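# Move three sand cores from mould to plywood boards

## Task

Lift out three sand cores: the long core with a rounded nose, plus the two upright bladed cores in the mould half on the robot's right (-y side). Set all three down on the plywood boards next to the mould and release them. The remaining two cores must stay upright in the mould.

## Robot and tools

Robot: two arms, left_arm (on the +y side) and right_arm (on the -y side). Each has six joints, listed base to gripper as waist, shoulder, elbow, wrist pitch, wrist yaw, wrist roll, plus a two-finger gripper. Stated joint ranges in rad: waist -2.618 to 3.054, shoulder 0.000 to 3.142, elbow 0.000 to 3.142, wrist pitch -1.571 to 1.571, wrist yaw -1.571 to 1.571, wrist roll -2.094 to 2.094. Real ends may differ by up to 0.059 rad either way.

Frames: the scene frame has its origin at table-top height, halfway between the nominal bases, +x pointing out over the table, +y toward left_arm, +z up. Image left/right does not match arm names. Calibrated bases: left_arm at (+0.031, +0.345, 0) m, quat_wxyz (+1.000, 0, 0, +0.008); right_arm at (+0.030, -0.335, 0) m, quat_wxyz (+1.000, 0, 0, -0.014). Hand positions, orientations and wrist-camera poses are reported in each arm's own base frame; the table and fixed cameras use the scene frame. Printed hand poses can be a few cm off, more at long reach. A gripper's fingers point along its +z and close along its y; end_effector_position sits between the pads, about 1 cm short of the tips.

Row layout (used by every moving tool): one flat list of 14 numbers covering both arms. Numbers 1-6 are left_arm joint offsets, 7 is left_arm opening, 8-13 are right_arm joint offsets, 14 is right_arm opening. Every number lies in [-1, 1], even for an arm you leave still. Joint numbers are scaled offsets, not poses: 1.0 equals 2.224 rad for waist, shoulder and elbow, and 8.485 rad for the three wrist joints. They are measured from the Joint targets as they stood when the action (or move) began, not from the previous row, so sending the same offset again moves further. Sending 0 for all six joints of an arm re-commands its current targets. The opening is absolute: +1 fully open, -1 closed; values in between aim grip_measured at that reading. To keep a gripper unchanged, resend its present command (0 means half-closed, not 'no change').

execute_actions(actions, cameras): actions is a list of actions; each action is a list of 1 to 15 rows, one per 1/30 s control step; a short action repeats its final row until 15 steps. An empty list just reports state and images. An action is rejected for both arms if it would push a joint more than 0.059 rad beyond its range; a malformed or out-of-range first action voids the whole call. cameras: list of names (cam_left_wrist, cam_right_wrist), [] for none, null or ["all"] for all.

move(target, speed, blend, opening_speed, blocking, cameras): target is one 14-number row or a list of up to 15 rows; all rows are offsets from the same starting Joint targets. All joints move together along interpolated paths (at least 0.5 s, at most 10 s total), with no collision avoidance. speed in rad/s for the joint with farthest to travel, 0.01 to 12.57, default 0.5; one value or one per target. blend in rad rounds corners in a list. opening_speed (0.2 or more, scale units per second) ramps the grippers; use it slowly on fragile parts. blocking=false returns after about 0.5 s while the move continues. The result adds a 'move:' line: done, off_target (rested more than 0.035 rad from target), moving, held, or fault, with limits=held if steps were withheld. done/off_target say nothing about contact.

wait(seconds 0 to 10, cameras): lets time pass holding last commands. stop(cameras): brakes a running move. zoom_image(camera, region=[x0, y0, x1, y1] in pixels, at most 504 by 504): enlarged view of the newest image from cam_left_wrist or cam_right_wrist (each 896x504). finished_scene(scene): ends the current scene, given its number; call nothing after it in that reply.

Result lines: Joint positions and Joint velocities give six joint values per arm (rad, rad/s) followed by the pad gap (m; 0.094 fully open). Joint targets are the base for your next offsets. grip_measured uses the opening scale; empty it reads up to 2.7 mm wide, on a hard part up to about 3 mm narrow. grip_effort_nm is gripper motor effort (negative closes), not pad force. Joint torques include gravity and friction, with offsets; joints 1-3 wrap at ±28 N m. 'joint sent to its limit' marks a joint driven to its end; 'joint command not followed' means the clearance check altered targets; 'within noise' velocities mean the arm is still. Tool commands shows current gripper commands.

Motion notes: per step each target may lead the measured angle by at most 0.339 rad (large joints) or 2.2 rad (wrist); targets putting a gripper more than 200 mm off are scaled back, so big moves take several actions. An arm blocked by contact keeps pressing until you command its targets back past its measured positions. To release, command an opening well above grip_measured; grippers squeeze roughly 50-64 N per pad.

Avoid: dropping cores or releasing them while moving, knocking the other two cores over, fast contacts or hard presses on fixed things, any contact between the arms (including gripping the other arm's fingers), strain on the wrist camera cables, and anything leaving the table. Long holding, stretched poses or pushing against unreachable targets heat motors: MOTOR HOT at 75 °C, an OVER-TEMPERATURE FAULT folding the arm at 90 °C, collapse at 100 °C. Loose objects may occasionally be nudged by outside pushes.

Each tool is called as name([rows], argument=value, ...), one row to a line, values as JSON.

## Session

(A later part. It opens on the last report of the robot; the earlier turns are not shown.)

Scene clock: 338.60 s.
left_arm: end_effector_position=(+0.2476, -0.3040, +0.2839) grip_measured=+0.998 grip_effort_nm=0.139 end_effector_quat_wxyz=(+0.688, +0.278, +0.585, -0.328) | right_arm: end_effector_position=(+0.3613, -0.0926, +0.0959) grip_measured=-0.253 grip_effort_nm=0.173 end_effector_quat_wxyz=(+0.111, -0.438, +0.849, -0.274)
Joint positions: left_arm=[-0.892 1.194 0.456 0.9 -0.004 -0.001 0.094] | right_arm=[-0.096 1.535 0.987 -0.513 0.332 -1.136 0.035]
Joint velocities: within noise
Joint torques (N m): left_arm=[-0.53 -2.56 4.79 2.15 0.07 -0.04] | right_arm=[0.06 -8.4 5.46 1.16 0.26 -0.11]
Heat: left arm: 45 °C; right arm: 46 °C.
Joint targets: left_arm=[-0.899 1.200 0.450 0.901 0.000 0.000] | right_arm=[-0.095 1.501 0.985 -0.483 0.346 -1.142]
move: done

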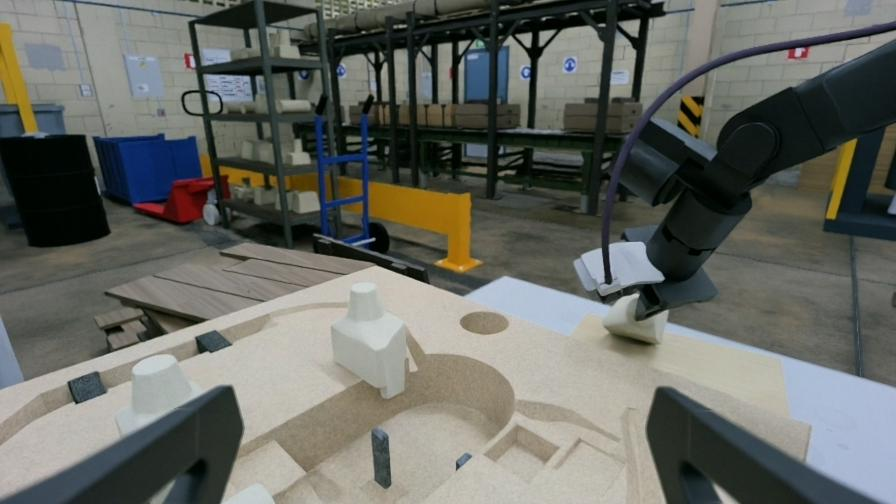

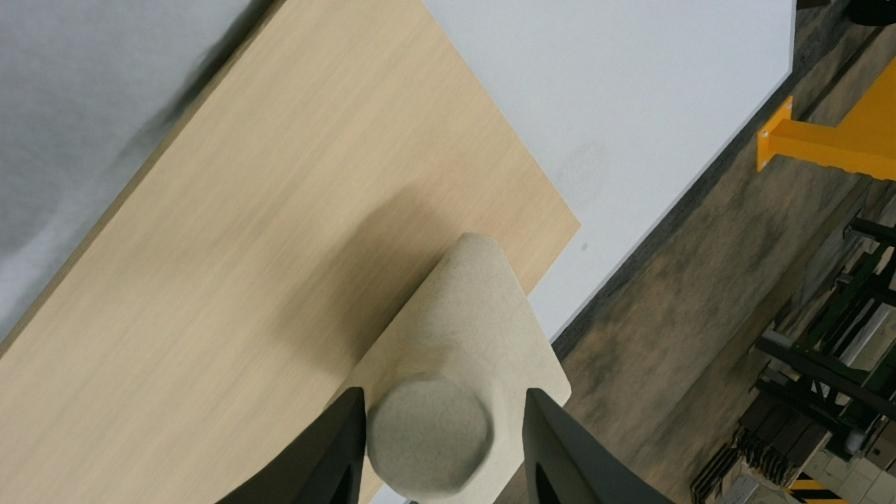

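move(target=[0,0,0,0,0,0,1,0.0099,0.0076,-0.0292,0.0096,0,0,-0.25], speed=0.1)

zoom_image(camera="cam_left_wrist", region=[560, 250, 700, 390])

Scene clock: 343.00 s.
left_arm: end_effector_position=(+0.2476, -0.3040, +0.2839) grip_measured=+0.998 grip_effort_nm=0.144 end_effector_quat_wxyz=(+0.688, +0.278, +0.585, -0.328) | right_arm: end_effector_position=(+0.3606, -0.0855, +0.0827) grip_measured=-0.253 grip_effort_nm=0.173 end_effector_quat_wxyz=(+0.119, -0.445, +0.844, -0.277)
Joint positions: left_arm=[-0.892 1.194 0.456 0.9 -0.004 -0.001 0.094] | right_arm=[-0.076 1.535 0.925 -0.437 0.332 -1.136 0.035]
Joint velocities: within noise
Joint torques (N m): left_arm=[-0.58 -2.59 4.77 2.16 0.06 -0.07] | right_arm=[0.27 -6.91 5.23 1.19 0.27 -0.11]
Heat: left arm: 46 °C; right arm: 46 °C.
Joint targets: left_arm=[-0.899 1.200 0.450 0.901 0.000 0.000] | right_arm=[-0.073 1.518 0.920 -0.402 0.346 -1.142]
move: done

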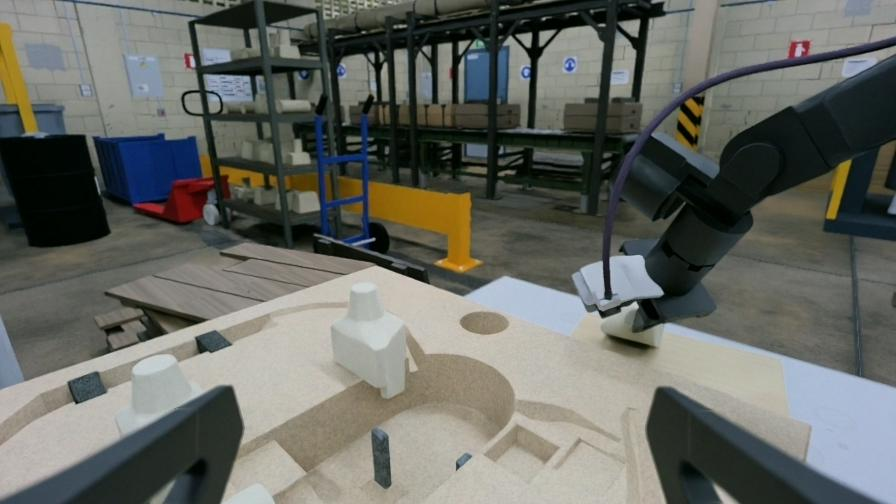

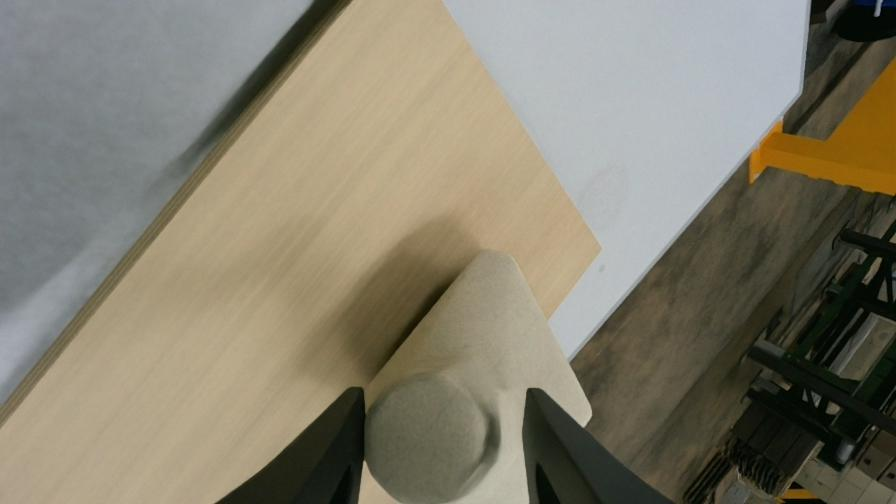

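Scaled by 3.600.

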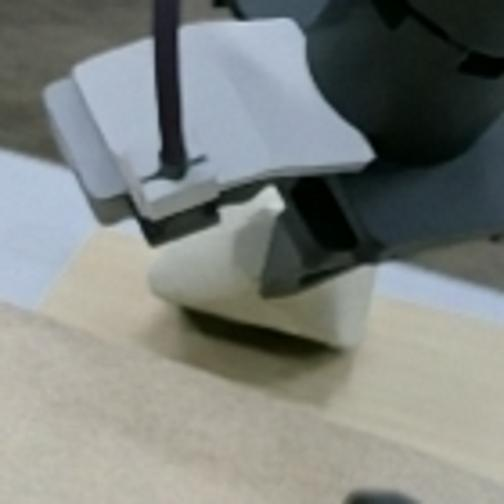

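Working. Continue lowering.

move(target=[0,0,0,0,0,0,1,0.008,0.0076,-0.0292,0.0096,0,0,-0.25], speed=0.1, cameras=["cam_right_wrist"])

move(target=[0,0,0,0,0,0,1,0.005,0.0076,-0.0292,0.0096,0,0,-0.25], speed=0.1)

zoom_image(camera="cam_left_wrist", region=[560, 250, 700, 390])

Scene clock: 346.67 s.
left_arm: end_effector_position=(+0.2476, -0.3040, +0.2838) grip_measured=+0.998 grip_effort_nm=0.139 end_effector_quat_wxyz=(+0.688, +0.278, +0.585, -0.328) | right_arm: end_effector_position=(+0.3595, -0.0791, +0.0700) grip_measured=-0.253 grip_effort_nm=0.168 end_effector_quat_wxyz=(+0.129, -0.450, +0.838, -0.280)
Joint positions: left_arm=[-0.892 1.194 0.456 0.899 -0.004 -0.001 0.094] | right_arm=[-0.059 1.535 0.861 -0.355 0.332 -1.136 0.035]
Joint velocities: within noise
Joint torques (N m): left_arm=[-0.53 -2.55 4.77 2.16 0.07 -0.05] | right_arm=[0.32 -5.45 5.05 1.23 0.26 -0.11]
Heat: left arm: 46 °C; right arm: 45 °C.
Joint targets: left_arm=[-0.899 1.200 0.450 0.900 0.000 0.000] | right_arm=[-0.055 1.535 0.855 -0.320 0.346 -1.142]
move: done
Images, in order (width x height): cam_right_wrist 896x504.

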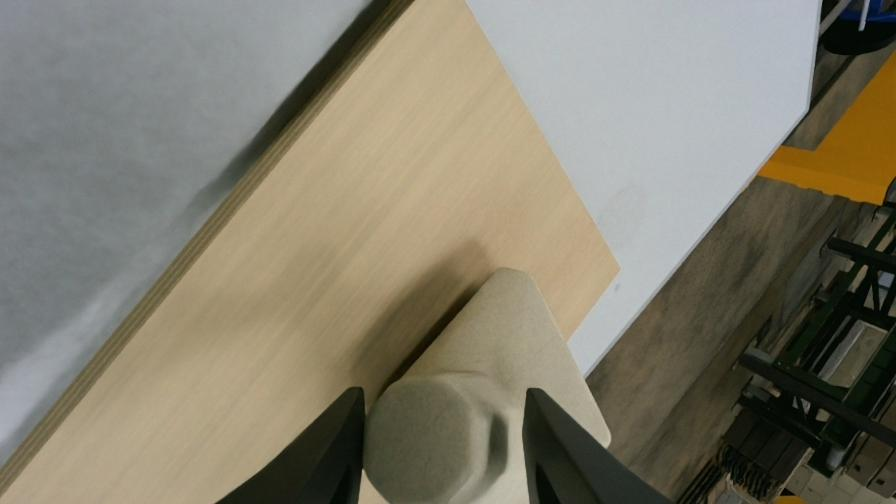

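Scene clock: 347.90 s.
left_arm: end_effector_position=(+0.2476, -0.3040, +0.2838) grip_measured=+0.998 grip_effort_nm=0.149 end_effector_quat_wxyz=(+0.688, +0.278, +0.585, -0.328) | right_arm: end_effector_position=(+0.3577, -0.0748, +0.0568) grip_measured=-0.253 grip_effort_nm=0.164 end_effector_quat_wxyz=(+0.137, -0.453, +0.834, -0.284)
Joint positions: left_arm=[-0.892 1.194 0.456 0.899 -0.004 -0.001 0.094] | right_arm=[-0.047 1.541 0.798 -0.268 0.332 -1.138 0.035]
Joint velocities: within noise
Joint torques (N m): left_arm=[-0.53 -2.56 4.7 2.16 0.08 -0.05] | right_arm=[0.25 -4.55 4.77 1.22 0.26 -0.09]
Heat: left arm: 46 °C; right arm: 45 °C.
Joint targets: left_arm=[-0.899 1.200 0.450 0.900 0.000 0.000] | right_arm=[-0.044 1.552 0.790 -0.239 0.346 -1.142]
move: done

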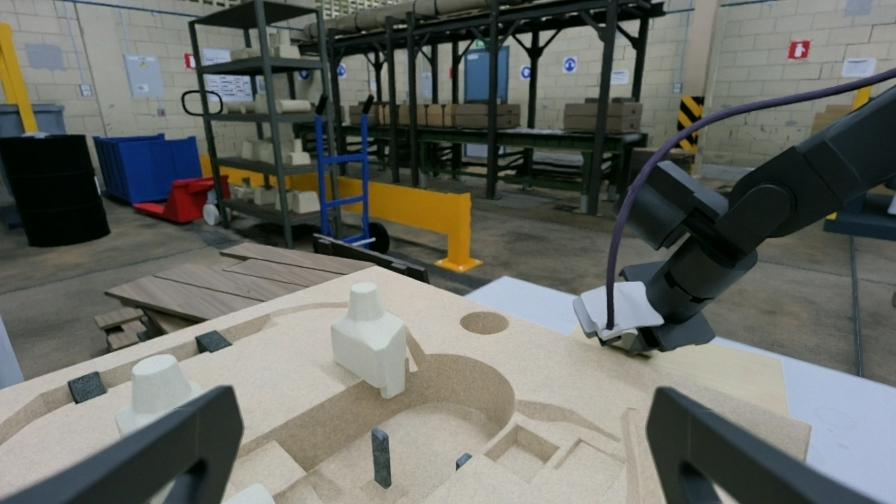

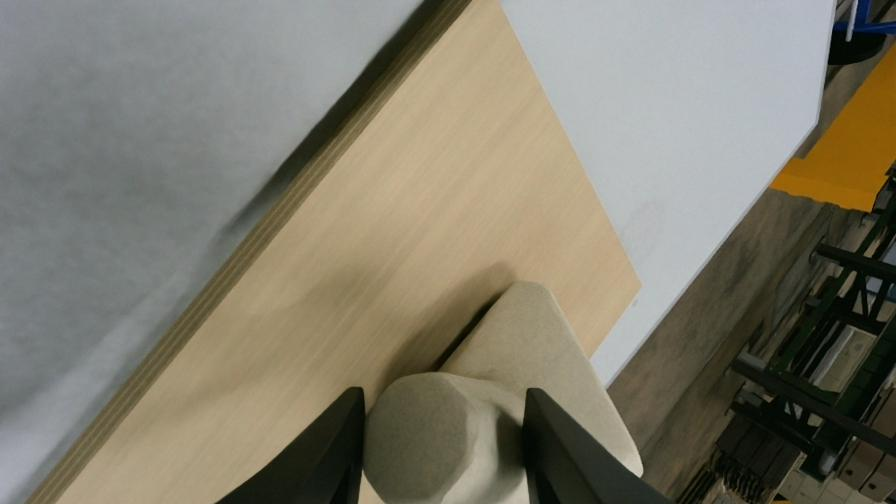

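Scaled by 3.600.

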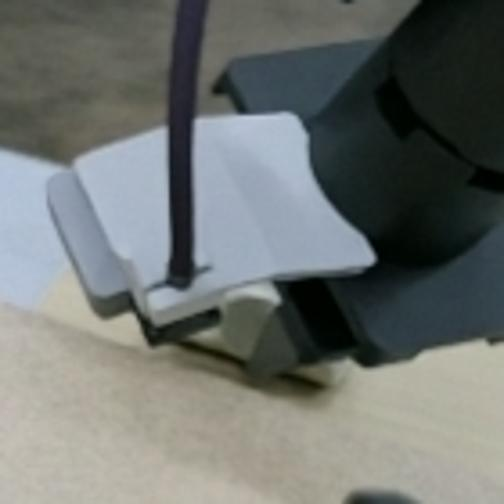

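move(target=[0,0,0,0,0,0,1,0.002,0.0038,-0.0146,0.0048,0,0,-0.25], speed=0.08)

zoom_image(camera="cam_left_wrist", region=[560, 270, 700, 410])

Scene clock: 351.93 s.
left_arm: end_effector_position=(+0.2476, -0.3040, +0.2838) grip_measured=+0.998 grip_effort_nm=0.144 end_effector_quat_wxyz=(+0.688, +0.278, +0.585, -0.328) | right_arm: end_effector_position=(+0.3597, -0.0733, +0.0531) grip_measured=-0.252 grip_effort_nm=0.149 end_effector_quat_wxyz=(+0.147, -0.452, +0.831, -0.290)
Joint positions: left_arm=[-0.892 1.194 0.456 0.899 -0.004 -0.001 0.094] | right_arm=[-0.043 1.545 0.77 -0.214 0.333 -1.139 0.035]
Joint velocities: within noise
Joint torques (N m): left_arm=[-0.5 -2.62 4.71 2.15 0.07 -0.06] | right_arm=[0.25 -4.14 4.38 1.13 0.24 -0.08]
Heat: left arm: 46 °C; right arm: 45 °C.
Joint targets: left_arm=[-0.899 1.200 0.450 0.900 0.000 0.000] | right_arm=[-0.040 1.561 0.757 -0.198 0.346 -1.142]
move: done

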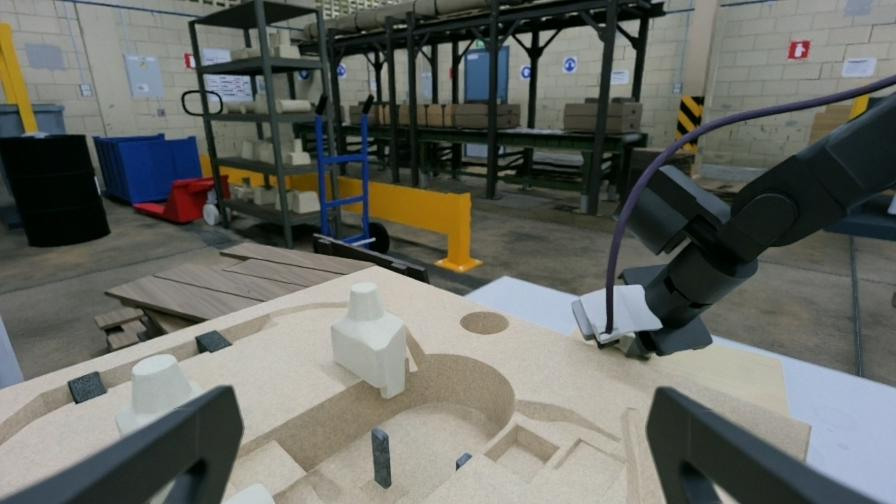

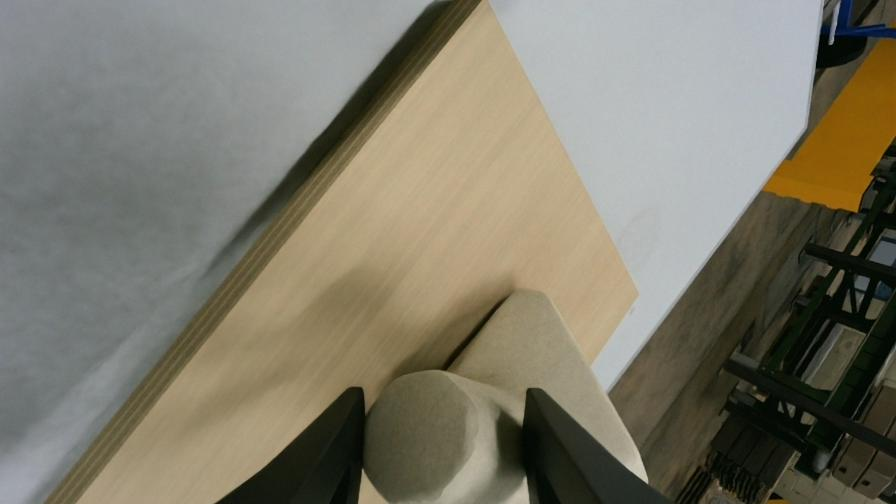

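Scaled by 3.600.

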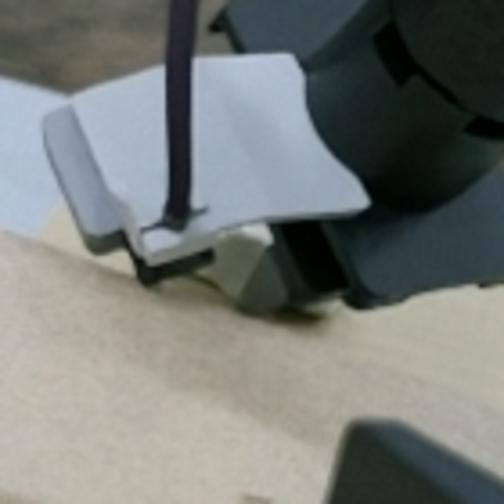

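move(target=[0,0,0,0,0,0,1,0.0135,-0.0469,0.0073,-0.0142,0,0,-0.2], speed=0.06)

zoom_image(camera="cam_left_wrist", region=[560, 270, 700, 410])

Scene clock: 361.93 s.
left_arm: end_effector_position=(+0.2476, -0.3040, +0.2838) grip_measured=+0.998 grip_effort_nm=0.134 end_effector_quat_wxyz=(+0.688, +0.278, +0.585, -0.328) | right_arm: end_effector_position=(+0.3464, -0.0651, +0.0624) grip_measured=-0.203 grip_effort_nm=0.173 end_effector_quat_wxyz=(+0.136, -0.465, +0.827, -0.284)
Joint positions: left_arm=[-0.892 1.194 0.456 0.899 -0.004 -0.001 0.094] | right_arm=[-0.017 1.482 0.77 -0.305 0.341 -1.139 0.037]
Joint velocities: within noise
Joint torques (N m): left_arm=[-0.58 -2.58 4.78 2.15 0.05 -0.04] | right_arm=[0.61 -7.13 5.71 0.83 0.18 -0.07]
Heat: left arm: 47 °C; right arm: 44 °C.
Joint targets: left_arm=[-0.899 1.200 0.450 0.900 0.000 0.000] | right_arm=[-0.010 1.456 0.773 -0.319 0.345 -1.142]
move: done

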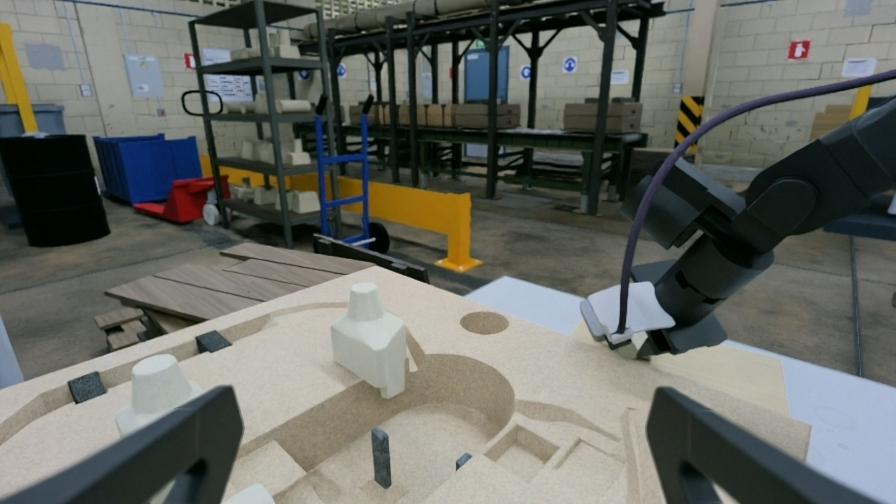

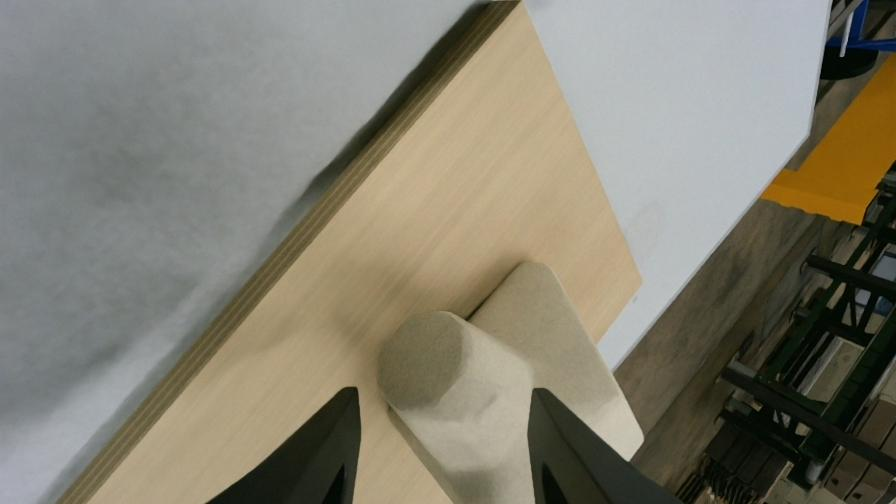

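Scaled by 3.600.

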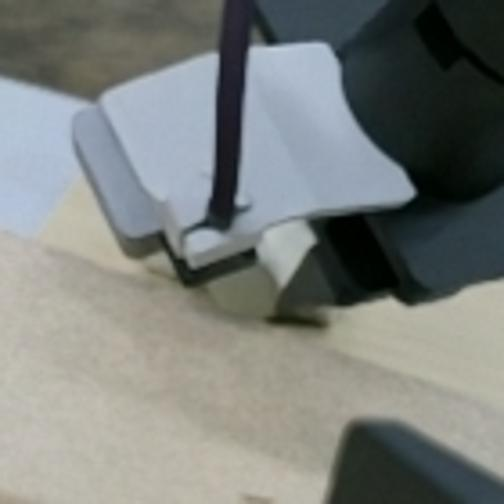

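move([
  [0,0,0,0,0,0,1,0.004,-0.05,0.02,-0.0142,0,0,-0.1],
  [0,0,0,0,0,0,1,0.0,-0.12,0.16,-0.05,0,0,-0.1],
], speed=[0.1,0.4])

zoom_image(camera="cam_left_wrist", region=[560, 270, 700, 410])

Scene clock: 367.30 s.
left_arm: end_effector_position=(+0.2476, -0.3040, +0.2838) grip_measured=+0.998 grip_effort_nm=0.144 end_effector_quat_wxyz=(+0.688, +0.278, +0.585, -0.328) | right_arm: end_effector_position=(+0.3369, -0.0622, +0.2249) grip_measured=-0.103 grip_effort_nm=0.173 end_effector_quat_wxyz=(+0.216, -0.439, +0.808, -0.328)
Joint positions: left_arm=[-0.892 1.194 0.456 0.899 -0.004 -0.001 0.094] | right_arm=[-0.008 1.201 1.106 -0.729 0.341 -1.139 0.042]
Joint velocities: within noise
Joint torques (N m): left_arm=[-0.54 -2.52 4.67 2.15 0.05 -0.05] | right_arm=[-0.13 -4.25 7.91 1.04 0.15 -0.08]
Heat: left arm: 47 °C; right arm: 44 °C.
Joint targets: left_arm=[-0.899 1.200 0.450 0.900 0.000 0.000] | right_arm=[-0.010 1.189 1.130 -0.743 0.346 -1.142]
move: done

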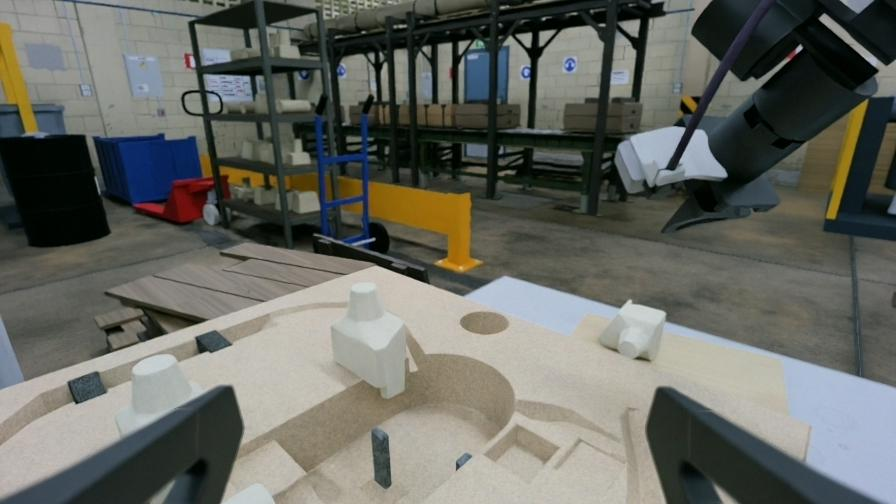

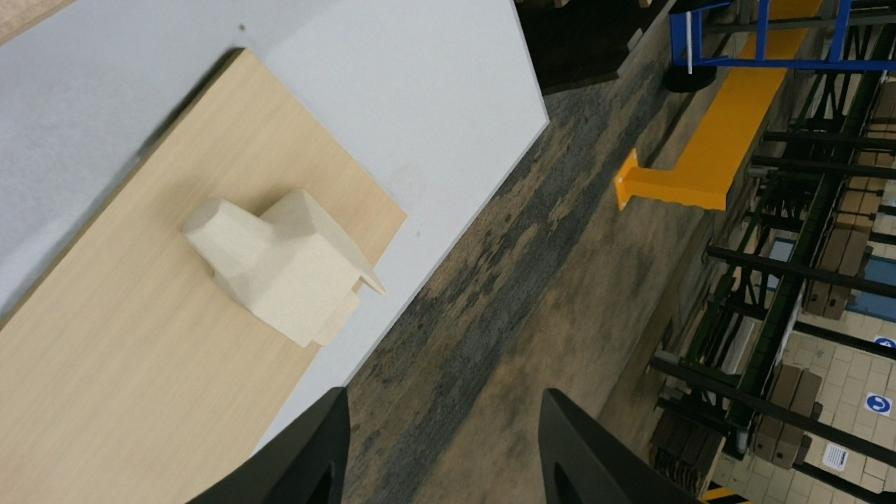

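Scaled by 3.600.

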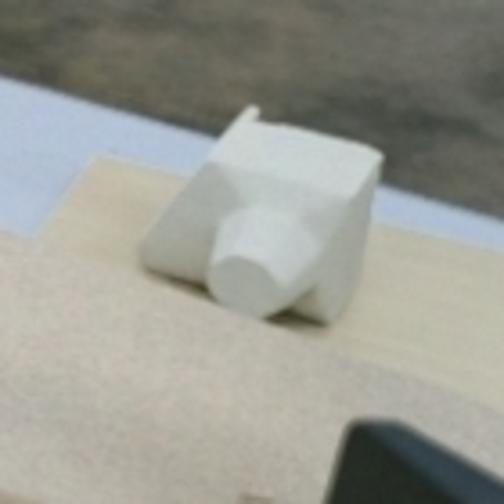

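move(target=[0,0,0,0,0,0,1,0.1758,0.3843,0.4517,-0.0079,-0.0408,0.1346,0.4], speed=0.8)

Scene clock: 378.80 s.
left_arm: end_effector_position=(+0.2476, -0.3040, +0.2838) grip_measured=+0.998 grip_effort_nm=0.144 end_effector_quat_wxyz=(+0.688, +0.278, +0.585, -0.328) | right_arm: end_effector_position=(+0.5235, +0.2113, +0.2638) grip_measured=+0.397 grip_effort_nm=0.173 end_effector_quat_wxyz=(+0.400, -0.177, +0.896, +0.073)
Joint positions: left_arm=[-0.892 1.194 0.456 0.899 -0.004 -0.001 0.094] | right_arm=[0.384 2.034 2.103 -0.801 0.007 -0.008 0.066]
Joint velocities: within noise
Joint torques (N m): left_arm=[-0.62 -2.62 4.79 2.15 0.07 -0.05] | right_arm=[-0.18 -9.13 8.44 1.18 -0.04 0.02]
Heat: left arm: 47 °C; right arm: 44 °C.
Joint targets: left_arm=[-0.899 1.200 0.450 0.900 0.000 0.000] | right_arm=[0.381 2.044 2.134 -0.810 0.000 0.000]
move: done

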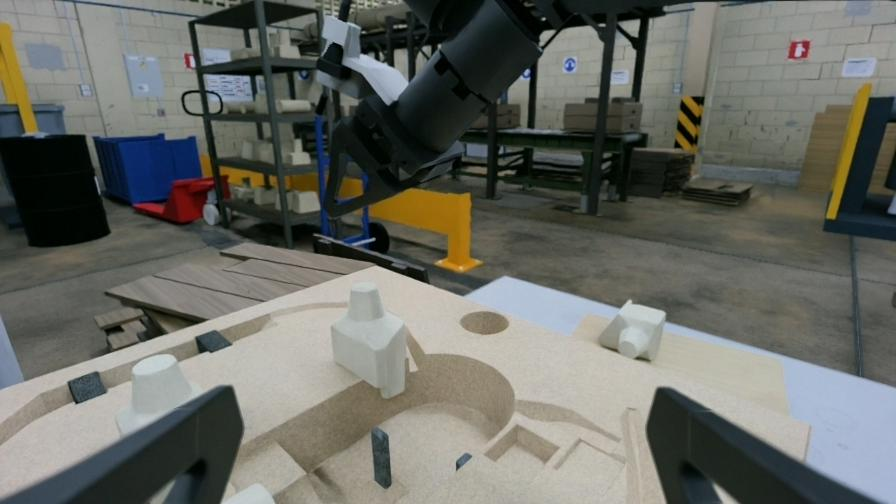

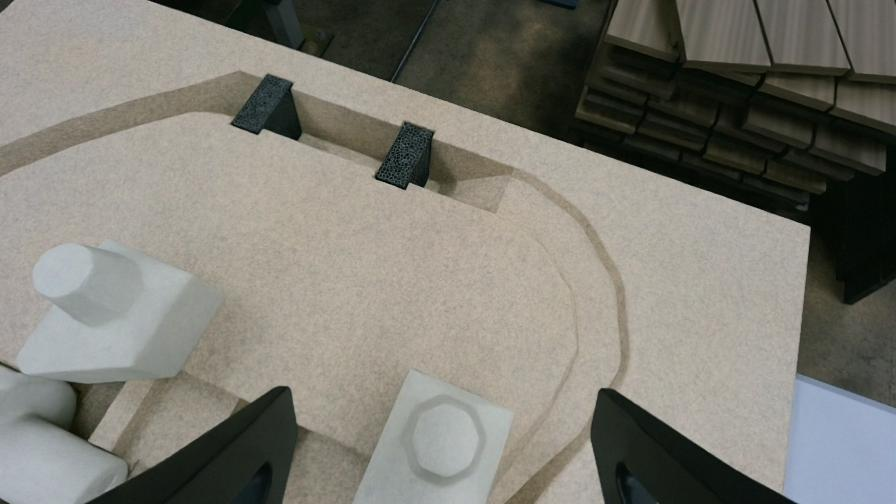

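move([
  [0,0,0,0,0,0,1,-0.0013,-0.0229,-0.2156,0.0477,0,0,0.4],
  [0,0,0,0,0,0,1,-0.0013,-0.0229,-0.2156,0.0477,0,0,-0.7],
], speed=0.6, opening_speed=1.0)

Scene clock: 388.33 s.
left_arm: end_effector_position=(+0.2476, -0.3040, +0.2838) grip_measured=+0.998 grip_effort_nm=0.134 end_effector_quat_wxyz=(+0.688, +0.278, +0.585, -0.328) | right_arm: end_effector_position=(+0.5228, +0.2106, +0.1471) grip_measured=+0.134 grip_effort_nm=-0.979 end_effector_quat_wxyz=(+0.373, -0.151, +0.912, +0.085)
Joint positions: left_arm=[-0.892 1.194 0.456 0.899 -0.004 -0.001 0.094] | right_arm=[0.379 2.027 1.663 -0.422 -0.006 0.054 0.053]
Joint velocities: within noise
Joint torques (N m): left_arm=[-0.51 -2.55 4.82 2.17 0.06 -0.06] | right_arm=[-0.09 -12.82 5.53 1.37 0.04 -0.67]
Heat: left arm: 47 °C; right arm: 44 °C.
Joint targets: left_arm=[-0.899 1.200 0.450 0.900 0.000 0.000] | right_arm=[0.378 1.993 1.655 -0.405 0.000 0.000]
move: off_target (right_arm); target 2's new numbers were sent with right_arm's shoulder 0.037 rad from that target; right_arm: the wrist roll is farthest, 0.054 rad from its target

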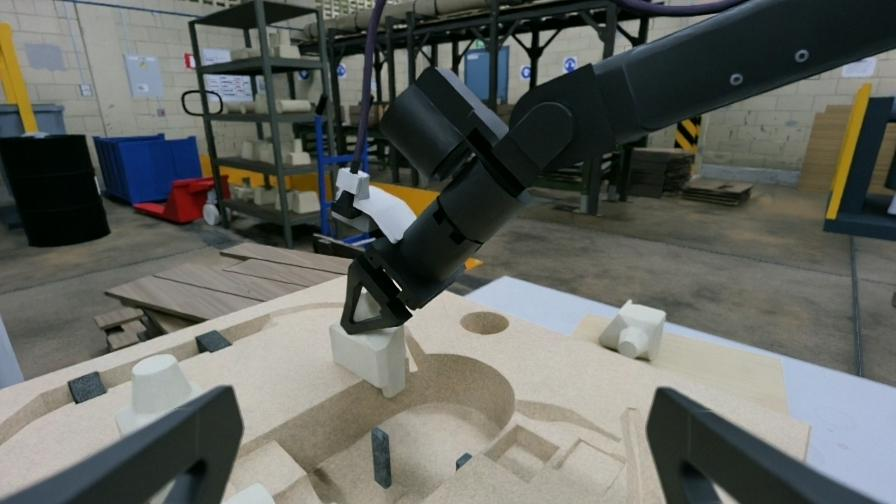

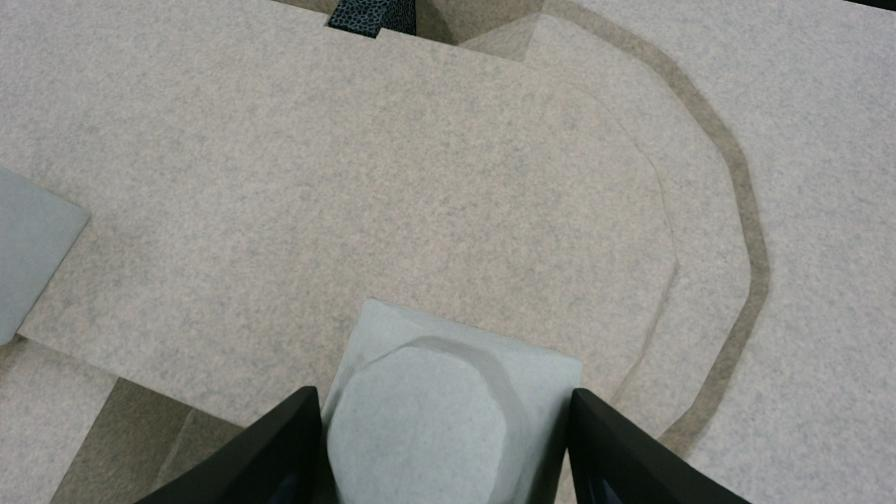

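move(target=[0,0,0,0,0,0,1,0,0,0,0,0,0,0.4], opening_speed=1.0)

Scene clock: 393.03 s.
left_arm: end_effector_position=(+0.2476, -0.3040, +0.2838) grip_measured=+0.998 grip_effort_nm=0.144 end_effector_quat_wxyz=(+0.688, +0.278, +0.585, -0.328) | right_arm: end_effector_position=(+0.5232, +0.2104, +0.1473) grip_measured=+0.397 grip_effort_nm=0.183 end_effector_quat_wxyz=(+0.376, -0.171, +0.908, +0.075)
Joint positions: left_arm=[-0.892 1.194 0.456 0.899 -0.004 -0.001 0.094] | right_arm=[0.379 2.027 1.663 -0.421 -0.003 0.008 0.066]
Joint velocities: within noise
Joint torques (N m): left_arm=[-0.57 -2.54 4.85 2.17 0.07 -0.01] | right_arm=[0.01 -12.81 5.52 1.36 0.02 -0.11]
Heat: left arm: 47 °C; right arm: 44 °C.
Joint targets: left_arm=[-0.899 1.200 0.450 0.900 0.000 0.000] | right_arm=[0.378 1.993 1.655 -0.405 0.000 0.000]
move: done

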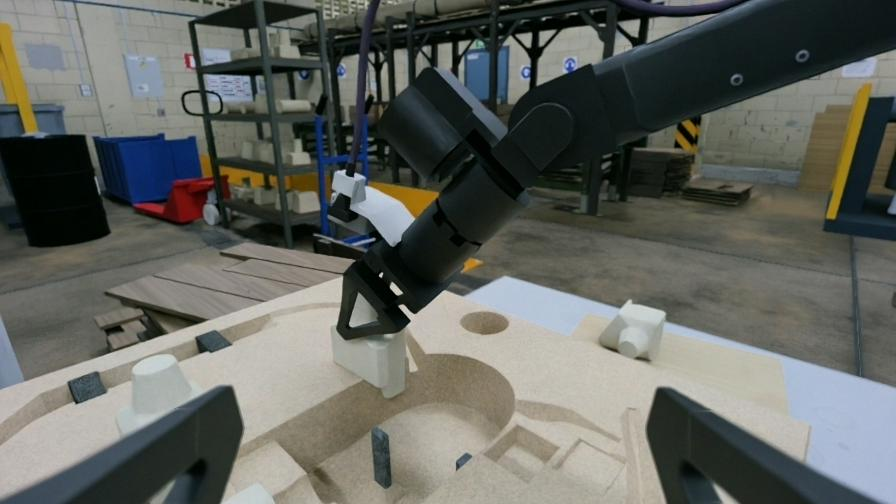

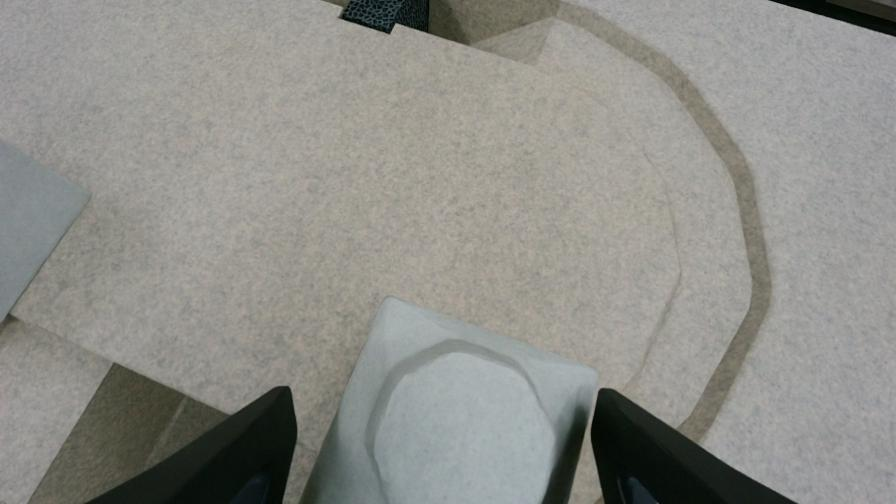

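move(target=[0,0,0,0,0,0,1,0,-0.0112,0.0202,-0.0071,0,0,0.4], speed=0.3, cameras=["cam_right_wrist"])

Scene clock: 397.80 s.
left_arm: end_effector_position=(+0.2476, -0.3040, +0.2838) grip_measured=+0.998 grip_effort_nm=0.149 end_effector_quat_wxyz=(+0.688, +0.278, +0.585, -0.328) | right_arm: end_effector_position=(+0.5173, +0.2078, +0.1507) grip_measured=+0.397 grip_effort_nm=0.173 end_effector_quat_wxyz=(+0.367, -0.172, +0.911, +0.073)
Joint positions: left_arm=[-0.892 1.194 0.456 0.899 -0.004 -0.001 0.094] | right_arm=[0.379 2.012 1.667 -0.459 -0.003 0.007 0.066]
Joint velocities: within noise
Joint torques (N m): left_arm=[-0.51 -2.65 4.74 2.16 0.08 -0.04] | right_arm=[-0.12 -13.48 8.75 1.11 0.01 -0.12]
Heat: left arm: 47 °C; right arm: 47 °C.
Joint targets: left_arm=[-0.899 1.200 0.450 0.900 0.000 0.000] | right_arm=[0.378 1.968 1.699 -0.465 -0.001 0.000]
move: off_target (right_arm); right_arm: the shoulder is farthest, 0.044 rad from its target
Images, in order (width x height): cam_right_wrist 896x504.

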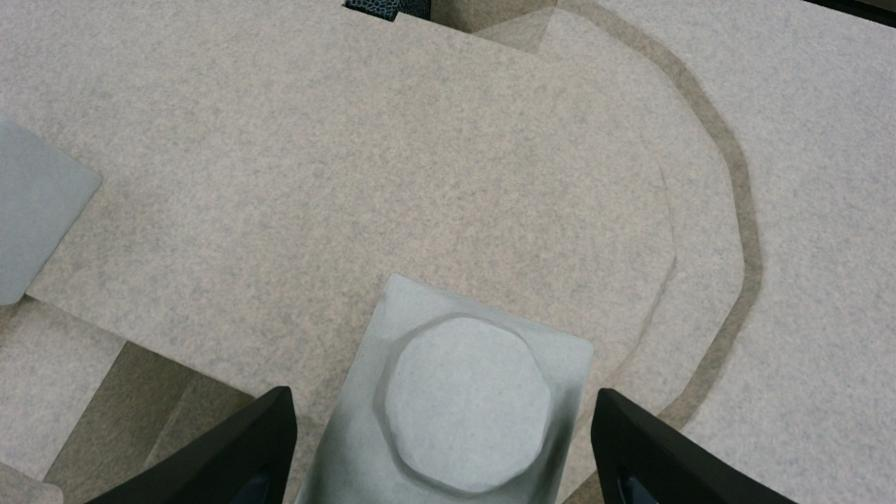

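move(target=[0,0,0,0,0,0,1,-0.0035,-0.004,0.0225,-0.004,0,0,0.4], speed=0.3, cameras=["cam_right_wrist"])

Scene clock: 401.03 s.
left_arm: end_effector_position=(+0.2476, -0.3040, +0.2838) grip_measured=+0.998 grip_effort_nm=0.139 end_effector_quat_wxyz=(+0.688, +0.278, +0.585, -0.328) | right_arm: end_effector_position=(+0.5207, +0.2092, +0.1734) grip_measured=+0.397 grip_effort_nm=0.178 end_effector_quat_wxyz=(+0.381, -0.171, +0.906, +0.076)
Joint positions: left_arm=[-0.892 1.194 0.456 0.899 -0.004 -0.001 0.094] | right_arm=[0.379 2 1.719 -0.493 -0.003 0.007 0.066]
Joint velocities: within noise
Joint torques (N m): left_arm=[-0.46 -2.55 4.79 2.17 0.07 -0.05] | right_arm=[-0.76 -13.19 8.61 1.19 0 -0.12]
Heat: left arm: 47 °C; right arm: 48 °C.
Joint targets: left_arm=[-0.899 1.200 0.450 0.900 0.000 0.000] | right_arm=[0.371 1.959 1.749 -0.499 -0.001 0.000]
move: off_target (right_arm); right_arm: the shoulder is farthest, 0.041 rad from its target
Images, in order (width x height): cam_right_wrist 896x504.

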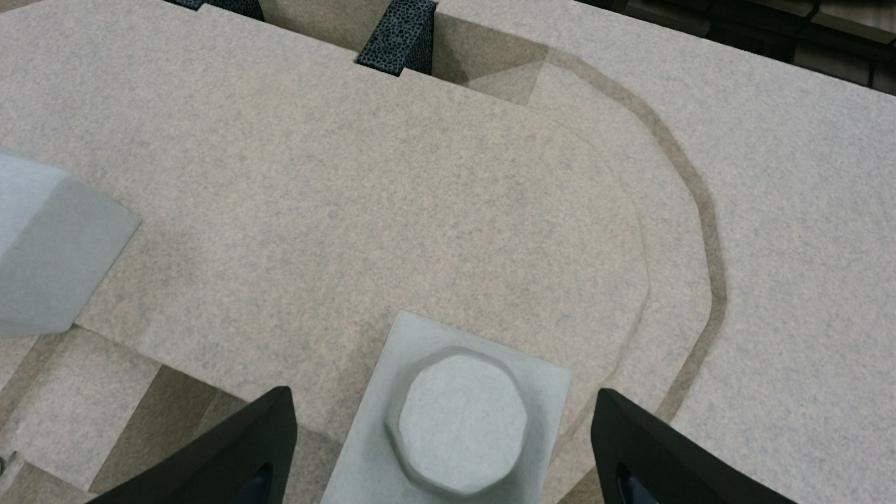

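move([
  [0,0,0,0,0,0,1,-0.002,0,-0.018,0.004,0,0,0.4],
  [0,0,0,0,0,0,1,-0.002,0,-0.018,0.004,0,0,-0.7],
], speed=0.2, opening_speed=0.9, cameras=["cam_right_wrist"])

Scene clock: 405.27 s.
left_arm: end_effector_position=(+0.2476, -0.3040, +0.2838) grip_measured=+0.998 grip_effort_nm=0.134 end_effector_quat_wxyz=(+0.688, +0.278, +0.585, -0.328) | right_arm: end_effector_position=(+0.5225, +0.2060, +0.1739) grip_measured=-0.414 grip_effort_nm=-0.999 end_effector_quat_wxyz=(+0.382, -0.168, +0.906, +0.075)
Joint positions: left_arm=[-0.892 1.194 0.456 0.899 -0.004 -0.001 0.094] | right_arm=[0.373 2 1.719 -0.49 -0.003 0.007 0.028]
Joint velocities: within noise
Joint torques (N m): left_arm=[-0.57 -2.54 4.72 2.17 0.06 -0.05] | right_arm=[-0.58 -13.16 5.5 1.45 0.02 -0.11]
Heat: left arm: 47 °C; right arm: 51 °C.
Joint targets: left_arm=[-0.899 1.200 0.450 0.900 0.000 0.000] | right_arm=[0.366 1.959 1.709 -0.465 -0.001 0.000]
move: off_target (right_arm); target 2's new numbers were sent with right_arm's shoulder 0.041 rad from that target; right_arm: the shoulder is farthest, 0.041 rad from its target
Images, in order (width x height): cam_right_wrist 896x504.

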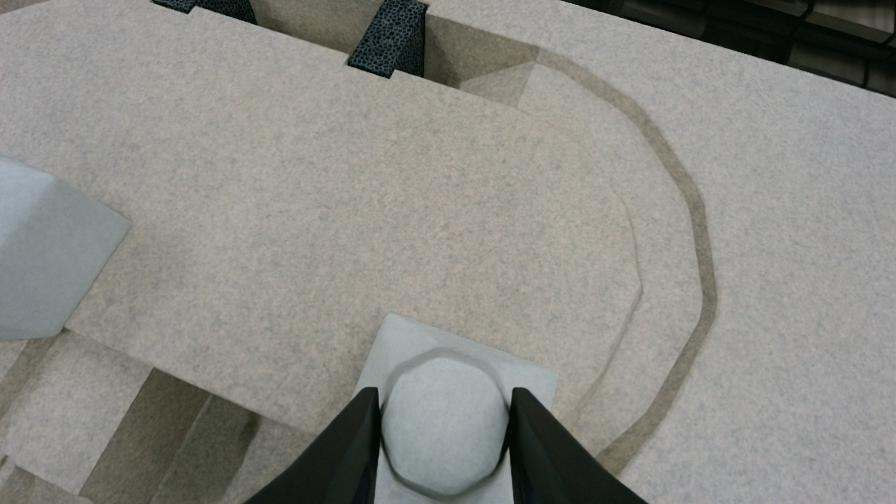

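move([
  [0,0,0,0,0,0,1,0,0.0072,0.0836,-0.0159,0,0,-0.7],
  [0,0,0,0,0,0,1,0,0.0175,0.1515,-0.0312,0,0,-0.7],
  [0,0,0,0,0,0,1,0,-0.2199,0.0994,-0.0807,0,0,-0.7],
], speed=[0.3,0.4,0.6], blend=[0.03,0.03,0])

Scene clock: 414.30 s.
left_arm: end_effector_position=(+0.2476, -0.3040, +0.2838) grip_measured=+0.998 grip_effort_nm=0.144 end_effector_quat_wxyz=(+0.688, +0.278, +0.585, -0.328) | right_arm: end_effector_position=(+0.3514, +0.1389, +0.3656) grip_measured=-0.416 grip_effort_nm=-1.009 end_effector_quat_wxyz=(+0.385, -0.168, +0.904, +0.075)
Joint positions: left_arm=[-0.892 1.194 0.456 0.899 -0.004 -0.001 0.094] | right_arm=[0.373 1.493 1.925 -1.196 -0.002 0.006 0.027]
Joint velocities: within noise
Joint torques (N m): left_arm=[-0.53 -2.54 4.81 2.16 0.07 -0.08] | right_arm=[-0.57 -6.45 5.39 1.66 0 -0.11]
Heat: left arm: 48 °C; right arm: 53 °C.
Joint targets: left_arm=[-0.899 1.200 0.450 0.900 0.000 0.000] | right_arm=[0.366 1.470 1.930 -1.150 0.000 0.000]
move: off_target (right_arm); right_arm: the wrist pitch is farthest, 0.046 rad from its target

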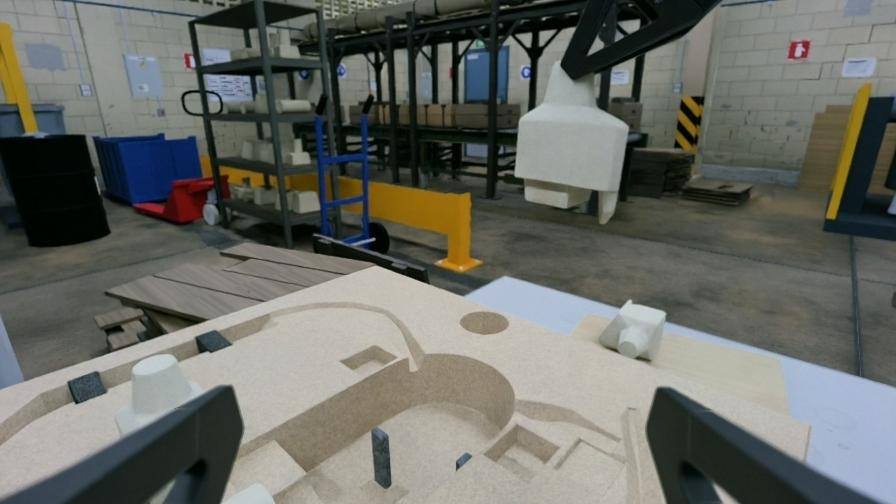

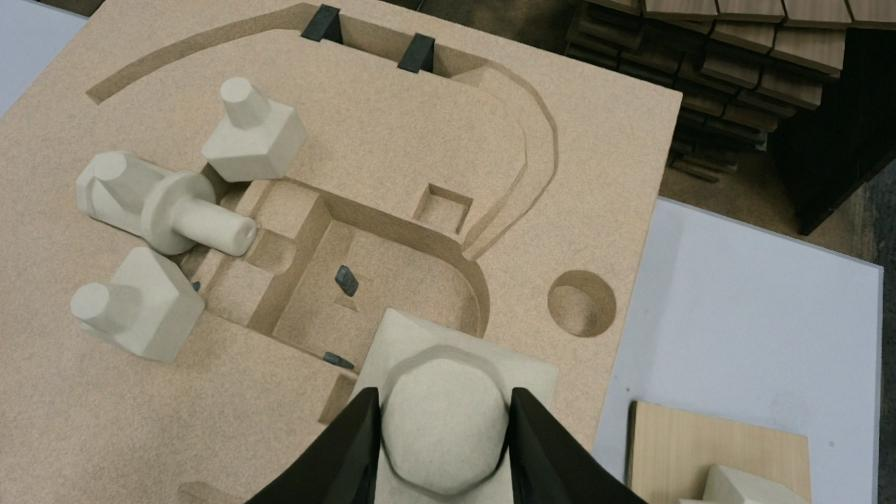

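move([
  [0,0,0,0,0,0,1,-0.2257,-0.1214,-0.1933,0.0259,0.0401,-0.1245,-0.7],
  [0,0,0,0,0,0,1,-0.2257,-0.2646,-0.6621,0.1087,0.0401,-0.1245,-0.7],
], speed=[0.9,0.6], blend=[0.1,0])

zoom_image(camera="cam_left_wrist", region=[600, 240, 800, 440])

Scene clock: 435.97 s.
left_arm: end_effector_position=(+0.2476, -0.3040, +0.2838) grip_measured=+0.998 grip_effort_nm=0.139 end_effector_quat_wxyz=(+0.688, +0.278, +0.585, -0.328) | right_arm: end_effector_position=(+0.2680, -0.0907, +0.1035) grip_measured=-0.416 grip_effort_nm=-1.009 end_effector_quat_wxyz=(+0.241, -0.346, +0.843, -0.334)
Joint positions: left_arm=[-0.892 1.194 0.456 0.899 -0.004 -0.001 0.094] | right_arm=[-0.131 0.908 0.446 -0.306 0.315 -1.045 0.027]
Joint velocities: within noise
Joint torques (N m): left_arm=[-0.51 -2.54 4.78 2.17 0.06 -0.05] | right_arm=[-0.38 -3.37 6.97 1.96 0.34 -0.17]
Heat: left arm: 48 °C; right arm: 47 °C.
Joint targets: left_arm=[-0.899 1.200 0.450 0.900 0.000 0.000] | right_arm=[-0.136 0.882 0.458 -0.228 0.340 -1.056]
move: off_target (right_arm); right_arm: the wrist pitch is farthest, 0.078 rad from its target

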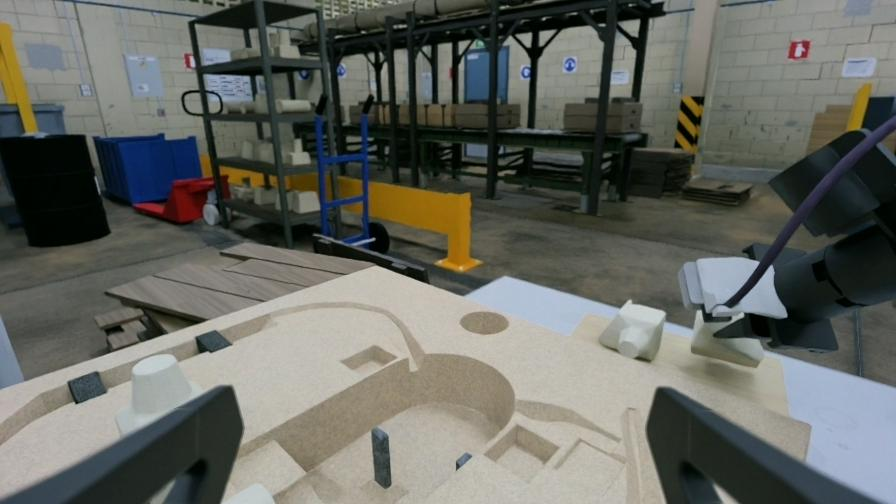

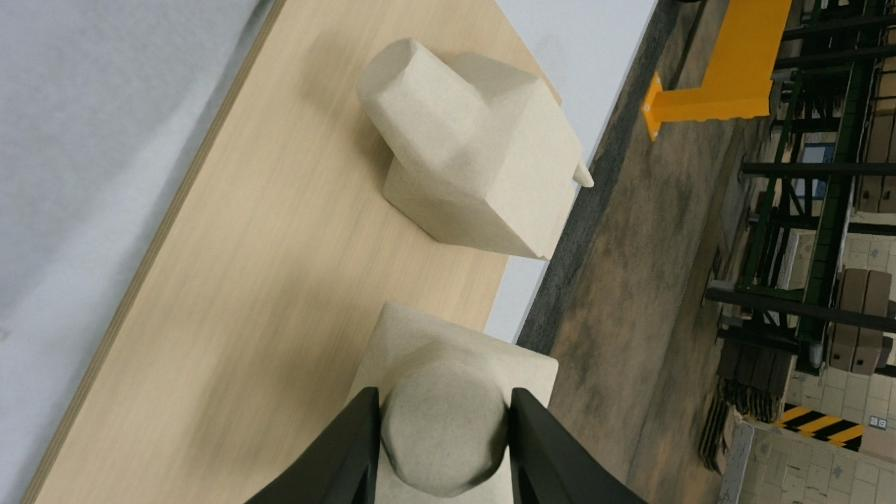

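Scaled by 2.520.

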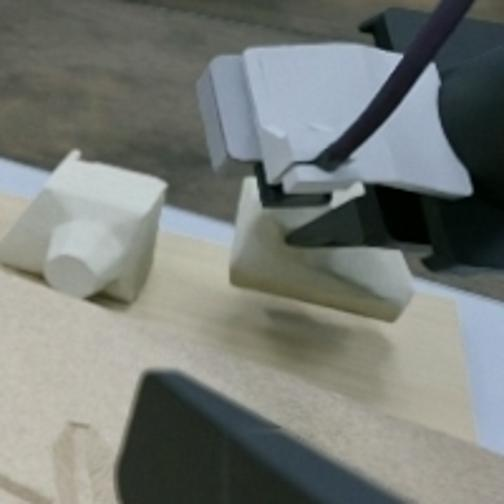

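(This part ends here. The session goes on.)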